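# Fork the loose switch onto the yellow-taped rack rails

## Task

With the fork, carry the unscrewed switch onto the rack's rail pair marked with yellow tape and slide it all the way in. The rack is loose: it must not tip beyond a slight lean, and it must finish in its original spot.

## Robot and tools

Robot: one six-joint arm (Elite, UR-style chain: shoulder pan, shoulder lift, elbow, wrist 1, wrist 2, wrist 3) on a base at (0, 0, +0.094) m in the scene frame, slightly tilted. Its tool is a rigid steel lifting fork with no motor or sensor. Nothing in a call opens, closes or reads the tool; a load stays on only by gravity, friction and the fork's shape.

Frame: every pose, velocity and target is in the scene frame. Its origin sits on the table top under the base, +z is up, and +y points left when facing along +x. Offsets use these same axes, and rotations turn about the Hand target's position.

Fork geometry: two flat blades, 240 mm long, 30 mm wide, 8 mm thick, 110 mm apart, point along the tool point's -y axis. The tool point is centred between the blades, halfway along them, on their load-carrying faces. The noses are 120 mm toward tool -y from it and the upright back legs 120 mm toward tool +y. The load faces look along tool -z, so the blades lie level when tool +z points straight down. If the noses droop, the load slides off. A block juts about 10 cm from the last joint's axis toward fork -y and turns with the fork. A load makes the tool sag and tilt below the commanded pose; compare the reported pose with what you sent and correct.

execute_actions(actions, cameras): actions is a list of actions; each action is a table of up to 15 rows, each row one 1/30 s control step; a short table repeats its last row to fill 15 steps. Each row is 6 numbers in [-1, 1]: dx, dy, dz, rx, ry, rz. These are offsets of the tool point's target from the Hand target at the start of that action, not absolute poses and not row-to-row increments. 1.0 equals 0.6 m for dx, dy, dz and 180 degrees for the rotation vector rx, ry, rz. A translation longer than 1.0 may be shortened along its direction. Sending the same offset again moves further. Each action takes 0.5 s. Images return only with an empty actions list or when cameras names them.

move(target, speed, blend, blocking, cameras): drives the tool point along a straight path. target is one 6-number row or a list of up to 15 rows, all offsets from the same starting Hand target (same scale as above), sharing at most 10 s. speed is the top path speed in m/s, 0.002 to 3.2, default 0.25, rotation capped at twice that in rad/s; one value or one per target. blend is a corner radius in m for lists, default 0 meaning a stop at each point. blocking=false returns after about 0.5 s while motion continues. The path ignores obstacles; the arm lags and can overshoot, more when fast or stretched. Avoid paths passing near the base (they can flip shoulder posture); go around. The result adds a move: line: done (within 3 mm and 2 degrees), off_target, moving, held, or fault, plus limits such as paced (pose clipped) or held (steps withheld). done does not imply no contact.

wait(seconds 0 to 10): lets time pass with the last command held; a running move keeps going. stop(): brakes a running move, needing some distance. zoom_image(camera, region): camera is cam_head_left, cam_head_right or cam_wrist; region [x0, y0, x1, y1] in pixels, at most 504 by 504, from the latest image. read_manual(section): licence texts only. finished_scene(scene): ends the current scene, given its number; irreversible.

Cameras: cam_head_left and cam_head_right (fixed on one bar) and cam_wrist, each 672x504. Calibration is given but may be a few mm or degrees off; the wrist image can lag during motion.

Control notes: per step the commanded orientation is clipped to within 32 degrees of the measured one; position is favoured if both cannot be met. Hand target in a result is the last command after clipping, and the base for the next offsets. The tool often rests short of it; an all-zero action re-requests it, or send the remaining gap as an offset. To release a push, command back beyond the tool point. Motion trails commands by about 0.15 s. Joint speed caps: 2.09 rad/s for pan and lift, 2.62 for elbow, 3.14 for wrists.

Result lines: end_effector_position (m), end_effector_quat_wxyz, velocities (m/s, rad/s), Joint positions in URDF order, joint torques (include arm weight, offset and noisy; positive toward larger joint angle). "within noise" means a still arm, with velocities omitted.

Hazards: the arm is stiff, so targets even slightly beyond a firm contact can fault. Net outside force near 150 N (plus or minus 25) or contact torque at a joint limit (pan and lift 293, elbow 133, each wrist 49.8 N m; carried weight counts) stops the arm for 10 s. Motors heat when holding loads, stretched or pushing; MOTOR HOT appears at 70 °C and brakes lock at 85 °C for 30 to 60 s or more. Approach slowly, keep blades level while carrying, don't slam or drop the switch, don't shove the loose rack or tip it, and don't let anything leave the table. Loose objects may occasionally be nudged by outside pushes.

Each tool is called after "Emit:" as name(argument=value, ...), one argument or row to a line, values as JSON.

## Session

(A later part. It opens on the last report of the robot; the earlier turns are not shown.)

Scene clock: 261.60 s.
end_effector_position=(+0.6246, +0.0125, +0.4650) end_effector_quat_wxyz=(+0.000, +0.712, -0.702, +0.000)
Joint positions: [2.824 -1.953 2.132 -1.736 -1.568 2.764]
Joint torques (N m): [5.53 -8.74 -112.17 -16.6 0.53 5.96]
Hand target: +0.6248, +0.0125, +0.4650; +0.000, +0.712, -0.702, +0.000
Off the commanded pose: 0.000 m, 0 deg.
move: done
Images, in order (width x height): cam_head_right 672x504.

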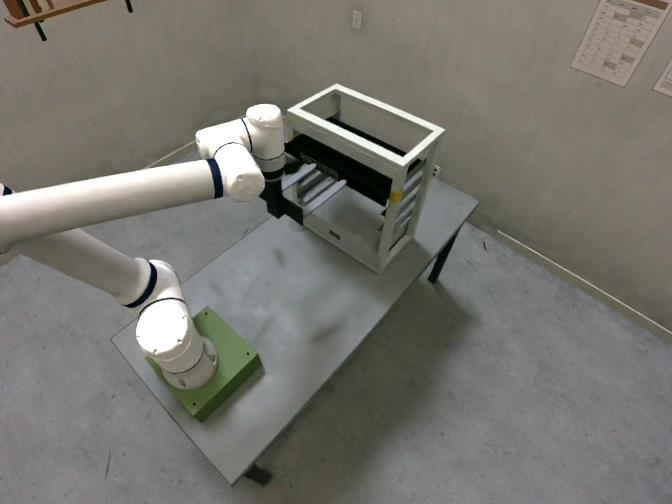

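Emit:
move(
  target=[0.0333,0.0004,0,0,0,0],
  speed=0.03,
  cameras=["cam_head_right"],
)

Emit:
zoom_image(
  camera="cam_head_right",
  region=[260, 90, 430, 260],
)

Scene clock: 265.70 s.
end_effector_position=(+0.6446, +0.0127, +0.4650) end_effector_quat_wxyz=(+0.000, +0.712, -0.702, +0.000)
Joint positions: [2.84 -1.913 2.108 -1.752 -1.568 2.78]
Joint torques (N m): [8.13 -12.6 -111.61 -16.28 3.78 3.29]
Hand target: +0.6448, +0.0127, +0.4650; +0.000, +0.712, -0.702, +0.000
Off the commanded pose: 0.000 m, 0 deg.
move: done
Images, in order (width x height): cam_head_right 672x504.

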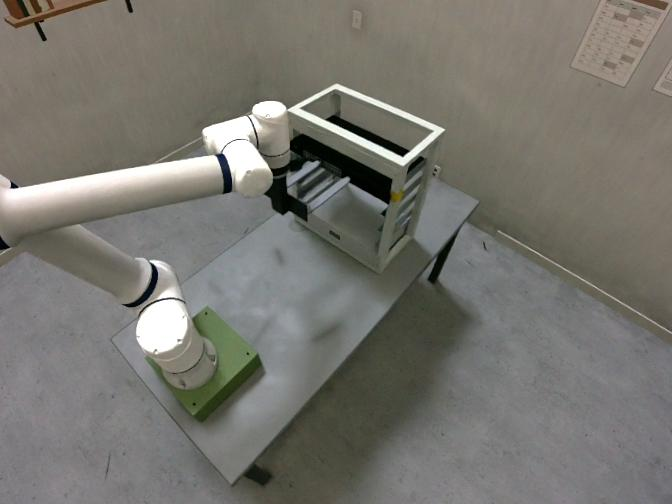

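Scaled by 2.965.

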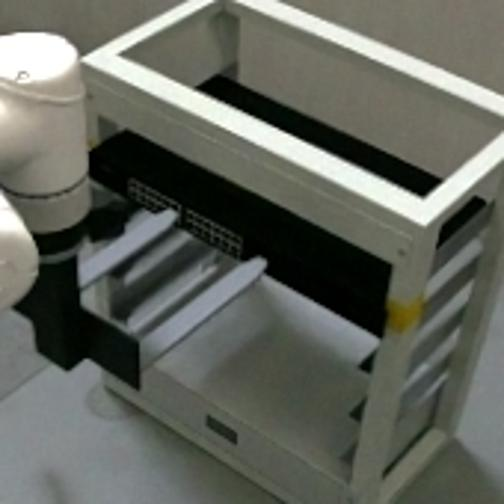

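Sliding well. Smaller steps.

Emit:
move(
  target=[0.0133,0.0002,0,0,0,0],
  speed=0.02,
  cameras=["cam_head_right"],
)

Emit:
zoom_image(
  camera="cam_head_right",
  region=[360, 165, 420, 225],
)

Emit:
zoom_image(
  camera="cam_head_right",
  region=[270, 110, 330, 170],
)

Scene clock: 269.43 s.
end_effector_position=(+0.6526, +0.0128, +0.4650) end_effector_quat_wxyz=(+0.000, +0.712, -0.702, +0.000)
Joint positions: [2.846 -1.897 2.098 -1.758 -1.568 2.786]
Joint torques (N m): [9.94 -12.79 -110.89 -16.34 3.72 3.22]
Hand target: +0.6528, +0.0128, +0.4650; +0.000, +0.712, -0.702, +0.000
Off the commanded pose: 0.000 m, 0 deg.
move: done
Images, in order (width x height): cam_head_right 672x504.

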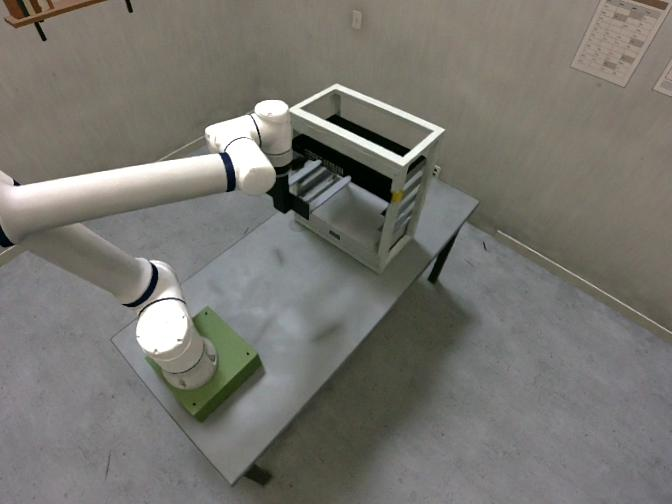

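Scaled by 8.400.

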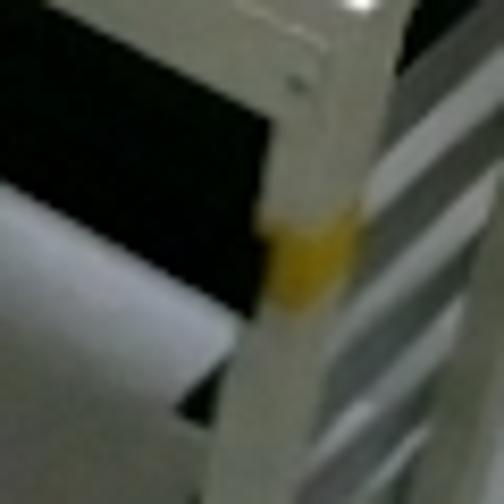

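Scaled by 8.400.

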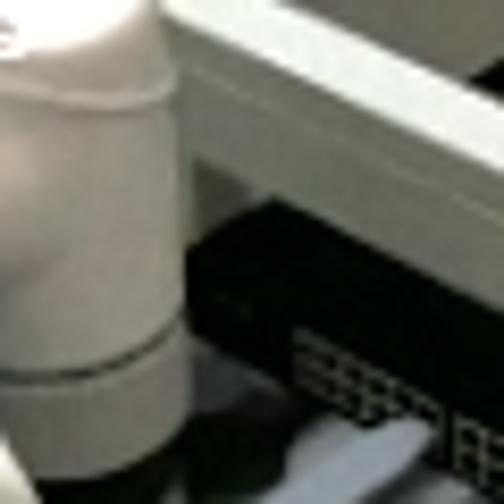

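Emit:
move(
  target=[0.0067,0.0001,0,0,0,0],
  speed=0.015,
)

Emit:
move(
  target=[0.0033,0,0,0,0,0],
  speed=0.01,
  cameras=["cam_head_right"],
)

Emit:
zoom_image(
  camera="cam_head_right",
  region=[360, 165, 420, 225],
)

Scene clock: 273.13 s.
end_effector_position=(+0.6566, +0.0129, +0.4650) end_effector_quat_wxyz=(+0.000, +0.712, -0.702, +0.000)
Joint positions: [2.849 -1.89 2.093 -1.76 -1.568 2.789]
Joint torques (N m): [9.47 -13.73 -111.11 -16.49 3.83 3.37]
Hand target: +0.6568, +0.0129, +0.4650; +0.000, +0.712, -0.702, +0.000
Off the commanded pose: 0.000 m, 0 deg.
move: done

Scene clock: 273.83 s.
end_effector_position=(+0.6587, +0.0129, +0.4650) end_effector_quat_wxyz=(+0.000, +0.712, -0.702, +0.000)
Joint positions: [2.85 -1.886 2.09 -1.762 -1.568 2.79]
Joint torques (N m): [7.5 -13.45 -111.98 -16.44 3.73 3.7]
Hand target: +0.6588, +0.0129, +0.4650; +0.000, +0.712, -0.702, +0.000
Off the commanded pose: 0.000 m, 0 deg.
move: done
Images, in order (width x height): cam_head_right 672x504.

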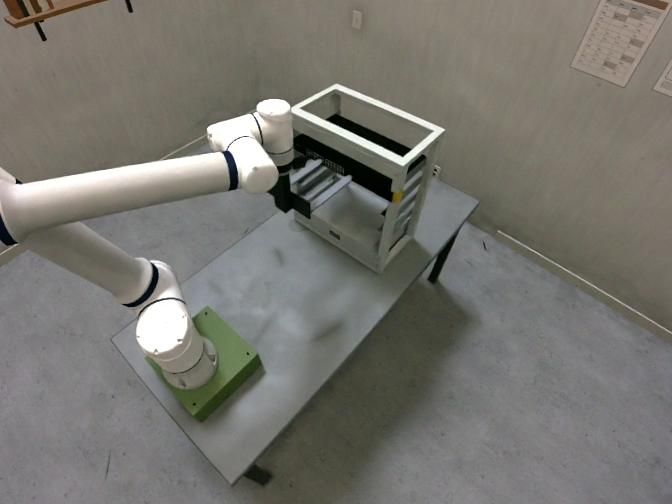

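Scaled by 8.400.

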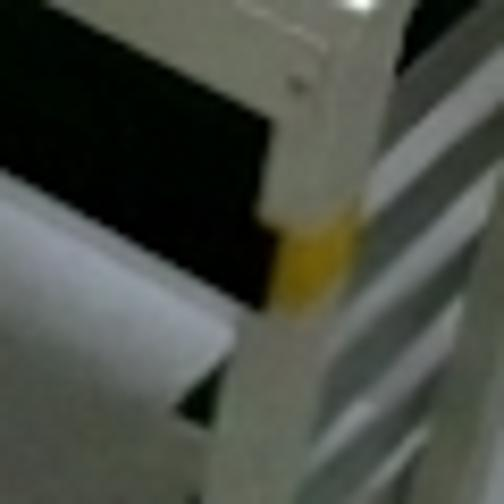

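Emit:
move(
  target=[0.005,0.0001,0,0,0,0],
  speed=0.01,
)

Emit:
move(
  target=[0.0033,0,0,0,0,0],
  speed=0.01,
)

Emit:
move(
  target=[0.0025,0,0,0,0,0],
  speed=0.01,
  cameras=["cam_head_right"],
)

Emit:
zoom_image(
  camera="cam_head_right",
  region=[360, 165, 420, 225],
)

Scene clock: 279.57 s.
end_effector_position=(+0.6616, +0.0129, +0.4650) end_effector_quat_wxyz=(+0.000, +0.712, -0.702, +0.000)
Joint positions: [2.852 -1.88 2.087 -1.764 -1.568 2.792]
Joint torques (N m): [8.72 -14.8 -112.37 -16.35 3.71 3.28]
Hand target: +0.6618, +0.0130, +0.4650; +0.000, +0.712, -0.702, +0.000
Off the commanded pose: 0.000 m, 0 deg.
move: done

Scene clock: 280.27 s.
end_effector_position=(+0.6637, +0.0130, +0.4650) end_effector_quat_wxyz=(+0.000, +0.712, -0.702, +0.000)
Joint positions: [2.854 -1.876 2.084 -1.765 -1.568 2.793]
Joint torques (N m): [7.94 -15.92 -112.05 -16.44 3.49 3.28]
Hand target: +0.6638, +0.0130, +0.4650; +0.000, +0.712, -0.702, +0.000
Off the commanded pose: 0.000 m, 0 deg.
move: done

Scene clock: 280.97 s.
end_effector_position=(+0.6652, +0.0130, +0.4650) end_effector_quat_wxyz=(+0.000, +0.712, -0.702, +0.000)
Joint positions: [2.855 -1.873 2.082 -1.766 -1.568 2.794]
Joint torques (N m): [9.67 -15.33 -112.23 -16.63 3.63 3.79]
Hand target: +0.6653, +0.0130, +0.4650; +0.000, +0.712, -0.702, +0.000
Off the commanded pose: 0.000 m, 0 deg.
move: done
Images, in order (width x height): cam_head_right 672x504.

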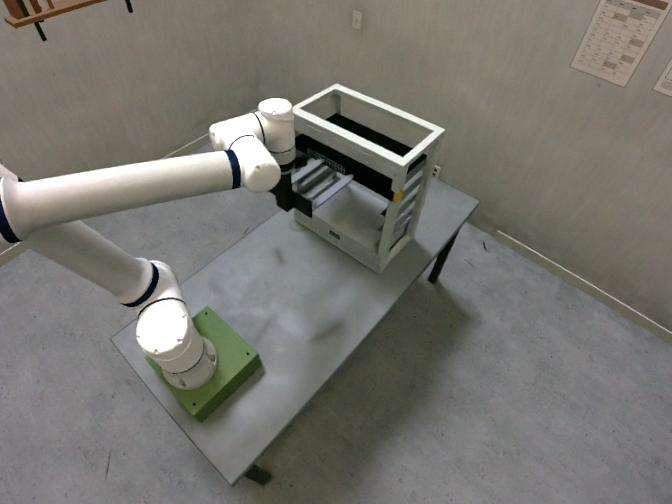

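Scaled by 8.400.

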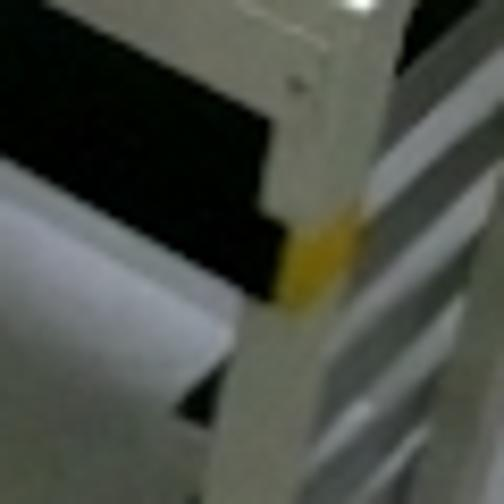

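Emit:
move(
  target=[0.003,0,0,0,0,0],
  speed=0.01,
)

Emit:
move(
  target=[0.0017,0,0,0,0,0],
  speed=0.01,
)

Scene clock: 284.30 s.
end_effector_position=(+0.6669, +0.0130, +0.4650) end_effector_quat_wxyz=(+0.000, +0.712, -0.702, +0.000)
Joint positions: [2.856 -1.869 2.08 -1.767 -1.568 2.796]
Joint torques (N m): [8.45 1.92 -116.27 -22.57 4.32 7.3]
Hand target: +0.6671, +0.0130, +0.4650; +0.000, +0.712, -0.702, +0.000
Off the commanded pose: 0.000 m, 0 deg.
move: done

Scene clock: 285.00 s.
end_effector_position=(+0.6680, +0.0130, +0.4651) end_effector_quat_wxyz=(+0.000, +0.712, -0.702, +0.000)
Joint positions: [2.857 -1.867 2.078 -1.768 -1.568 2.796]
Joint torques (N m): [1.71 19.33 -121.91 -31.45 7.53 10.94]
Hand target: +0.6681, +0.0130, +0.4650; +0.000, +0.712, -0.702, +0.000
Off the commanded pose: 0.000 m, 0 deg.
move: done

Emit:
move(
  target=[
    [-0.04,0,0,0,0,0],
    [-0.04,-0.17,0,0,0,0],
    [-0.012,-0.17,0,0,0,0],
  ],
  speed=[0.08,0.15,0.04],
  blend=[0.008,0.008,0],
  cameras=["cam_head_right","cam_head_left"],
)

Emit:
zoom_image(
  camera="cam_head_right",
  region=[360, 165, 420, 225],
)

Emit:
zoom_image(
  camera="cam_head_right",
  region=[260, 90, 430, 280],
)

Scene clock: 292.33 s.
end_effector_position=(+0.6607, -0.0890, +0.4650) end_effector_quat_wxyz=(+0.000, +0.712, -0.702, +0.000)
Joint positions: [2.664 -1.864 2.077 -1.77 -1.571 2.603]
Joint torques (N m): [11.03 -20.05 -99.91 -10.33 2.22 3.47]
Hand target: +0.6609, -0.0890, +0.4650; +0.000, +0.712, -0.702, +0.000
Off the commanded pose: 0.000 m, 0 deg.
move: done
Images, in order (width x height): cam_head_left 672x504, cam_head_right 672x504.

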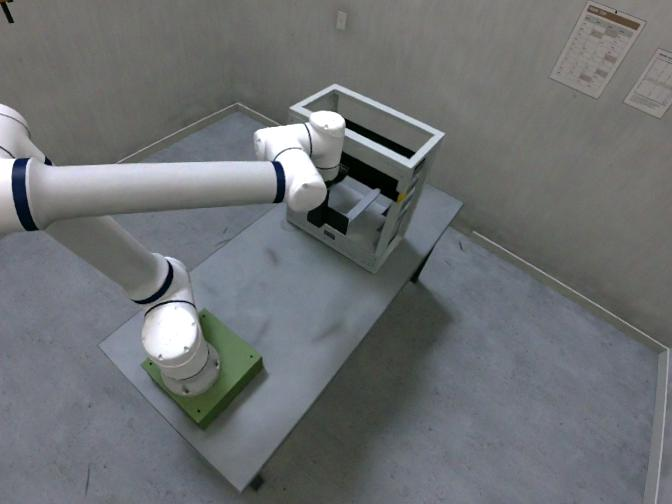

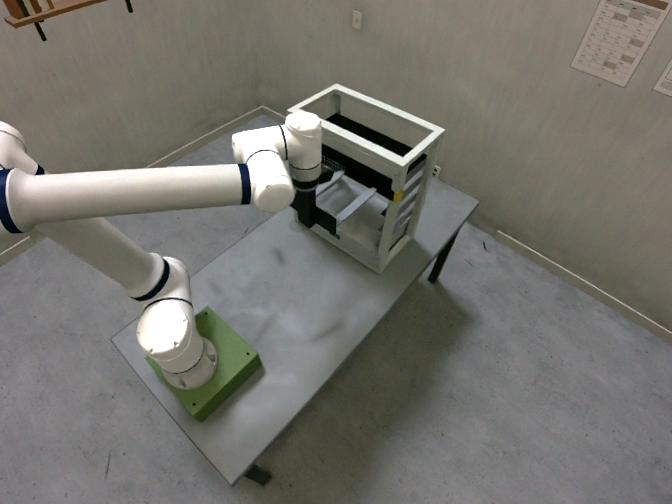

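Scaled by 8.400.

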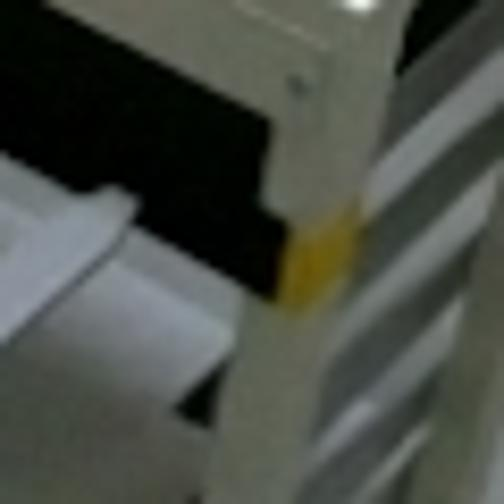

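Scaled by 2.653.

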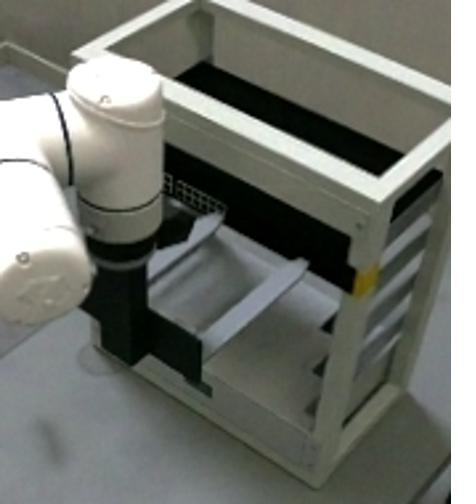

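Emit:
move(
  target=[0.01,0,0,0,0,0],
  speed=0.015,
)

Emit:
move(
  target=[0.0025,0,0,0,0,0],
  speed=0.01,
)

Scene clock: 296.00 s.
end_effector_position=(+0.6667, -0.0890, +0.4650) end_effector_quat_wxyz=(+0.000, +0.712, -0.702, +0.000)
Joint positions: [2.67 -1.853 2.07 -1.774 -1.571 2.609]
Joint torques (N m): [10.88 -20.41 -100.54 -10.24 2.36 3.62]
Hand target: +0.6669, -0.0890, +0.4650; +0.000, +0.712, -0.702, +0.000
Off the commanded pose: 0.000 m, 0 deg.
move: done

Scene clock: 296.70 s.
end_effector_position=(+0.6682, -0.0890, +0.4650) end_effector_quat_wxyz=(+0.000, +0.712, -0.702, +0.000)
Joint positions: [2.671 -1.85 2.068 -1.774 -1.571 2.611]
Joint torques (N m): [10.68 -6.57 -111.12 -17.15 3.58 6.78]
Hand target: +0.6684, -0.0890, +0.4650; +0.000, +0.712, -0.702, +0.000
Off the commanded pose: 0.000 m, 0 deg.
move: done

Emit:
move(
  target=[0.0017,0,0,0,0,0],
  speed=0.01,
)

Scene clock: 299.03 s.
end_effector_position=(+0.6693, -0.0891, +0.4650) end_effector_quat_wxyz=(+0.000, +0.712, -0.702, +0.000)
Joint positions: [2.672 -1.848 2.066 -1.775 -1.571 2.612]
Joint torques (N m): [14.6 14.4 -117.93 -29.46 11.06 10.57]
Hand target: +0.6694, -0.0890, +0.4650; +0.000, +0.712, -0.702, +0.000
Off the commanded pose: 0.000 m, 0 deg.
move: done

Emit:
move(
  target=[
    [-0.06,0,0,0,0,0],
    [-0.35,0.1,0.05,0,0,0],
  ],
  speed=[0.08,0.25],
  blend=[0.02,0],
  cameras=["cam_head_right","cam_head_left"],
)

Emit:
zoom_image(
  camera="cam_head_right",
  region=[270, 90, 450, 290],
)

Emit:
zoom_image(
  camera="cam_head_right",
  region=[275, 115, 325, 165],
)

Emit:
zoom_image(
  camera="cam_head_left",
  region=[270, 110, 330, 170],
)

Emit:
zoom_image(
  camera="cam_head_right",
  region=[370, 175, 410, 215],
)

Emit:
zoom_image(
  camera="cam_head_right",
  region=[360, 180, 430, 280],
)

Scene clock: 306.97 s.
end_effector_position=(+0.4595, -0.0291, +0.4950) end_effector_quat_wxyz=(+0.000, +0.712, -0.702, +0.000)
Joint positions: [2.49 -2.32 2.231 -1.468 -1.573 2.43]
Joint torques (N m): [-22.63 -5.23 -76.82 -5.1 2.45 -2.46]
Hand target: +0.4594, -0.0290, +0.4950; +0.000, +0.712, -0.702, +0.000
Off the commanded pose: 0.000 m, 0 deg.
move: done; blend cut to 0.018 m at target 1
Images, in order (width x height): cam_head_left 672x504, cam_head_right 672x504.

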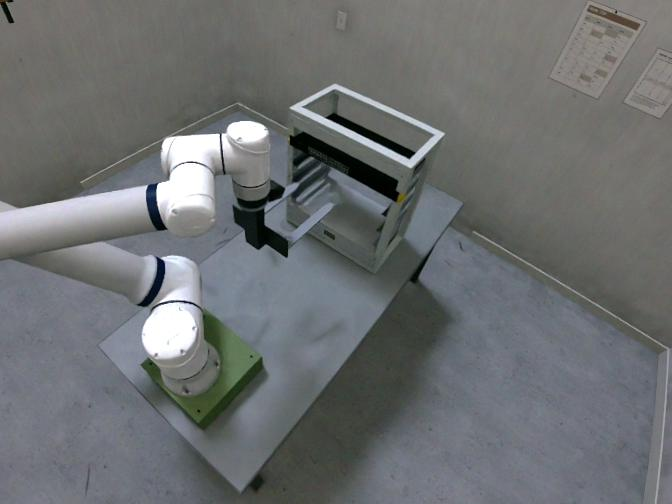

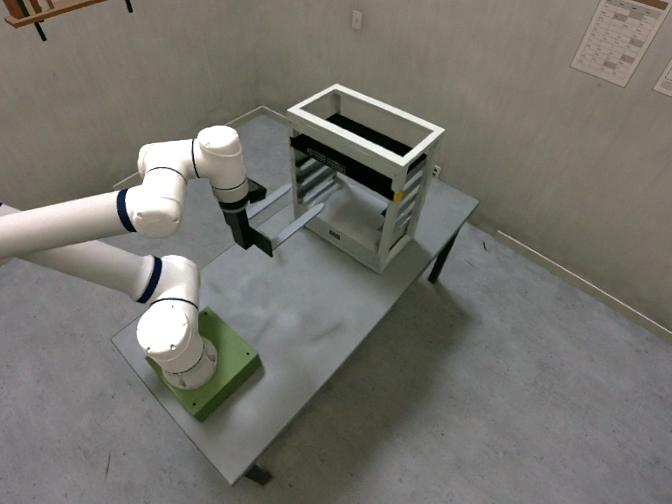

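Scaled by 2.520.

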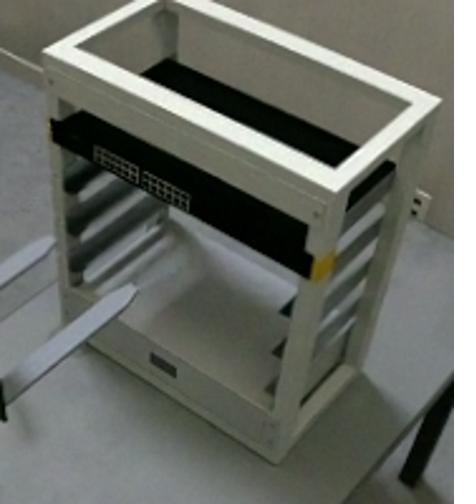

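Scaled by 10.080.

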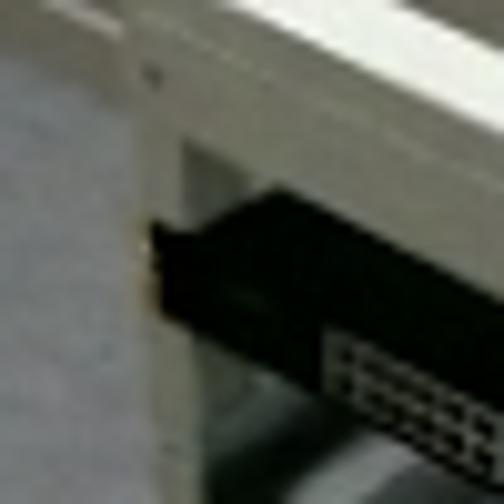

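Scaled by 8.400.

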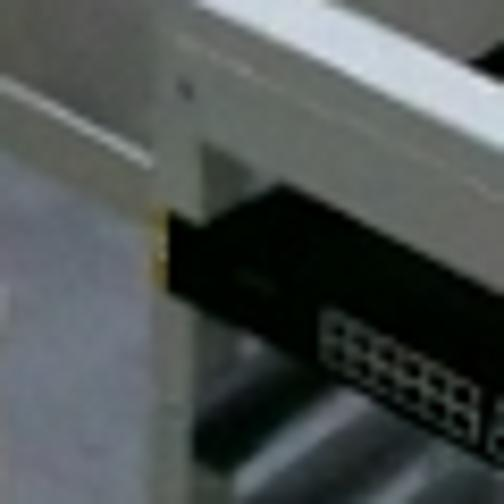

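Scaled by 12.600.

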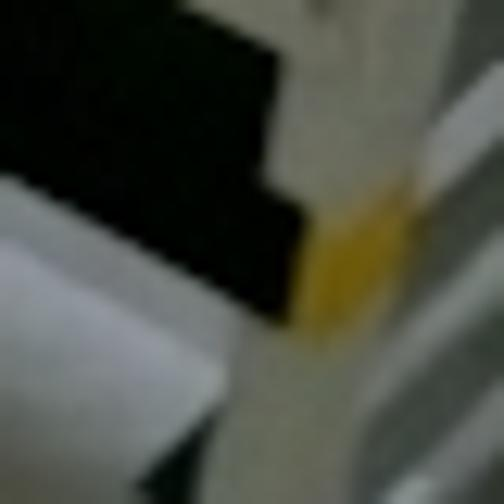

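Scaled by 5.040.

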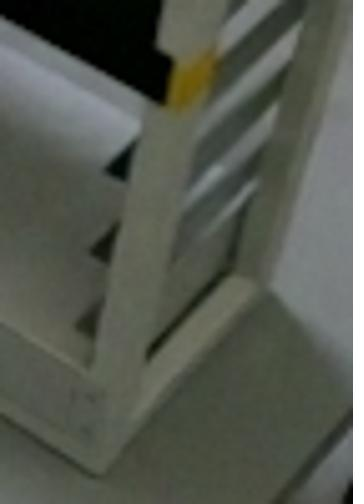

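Emit:
finished_scene(
  scene=2,
)

The scene is finished: the task was done.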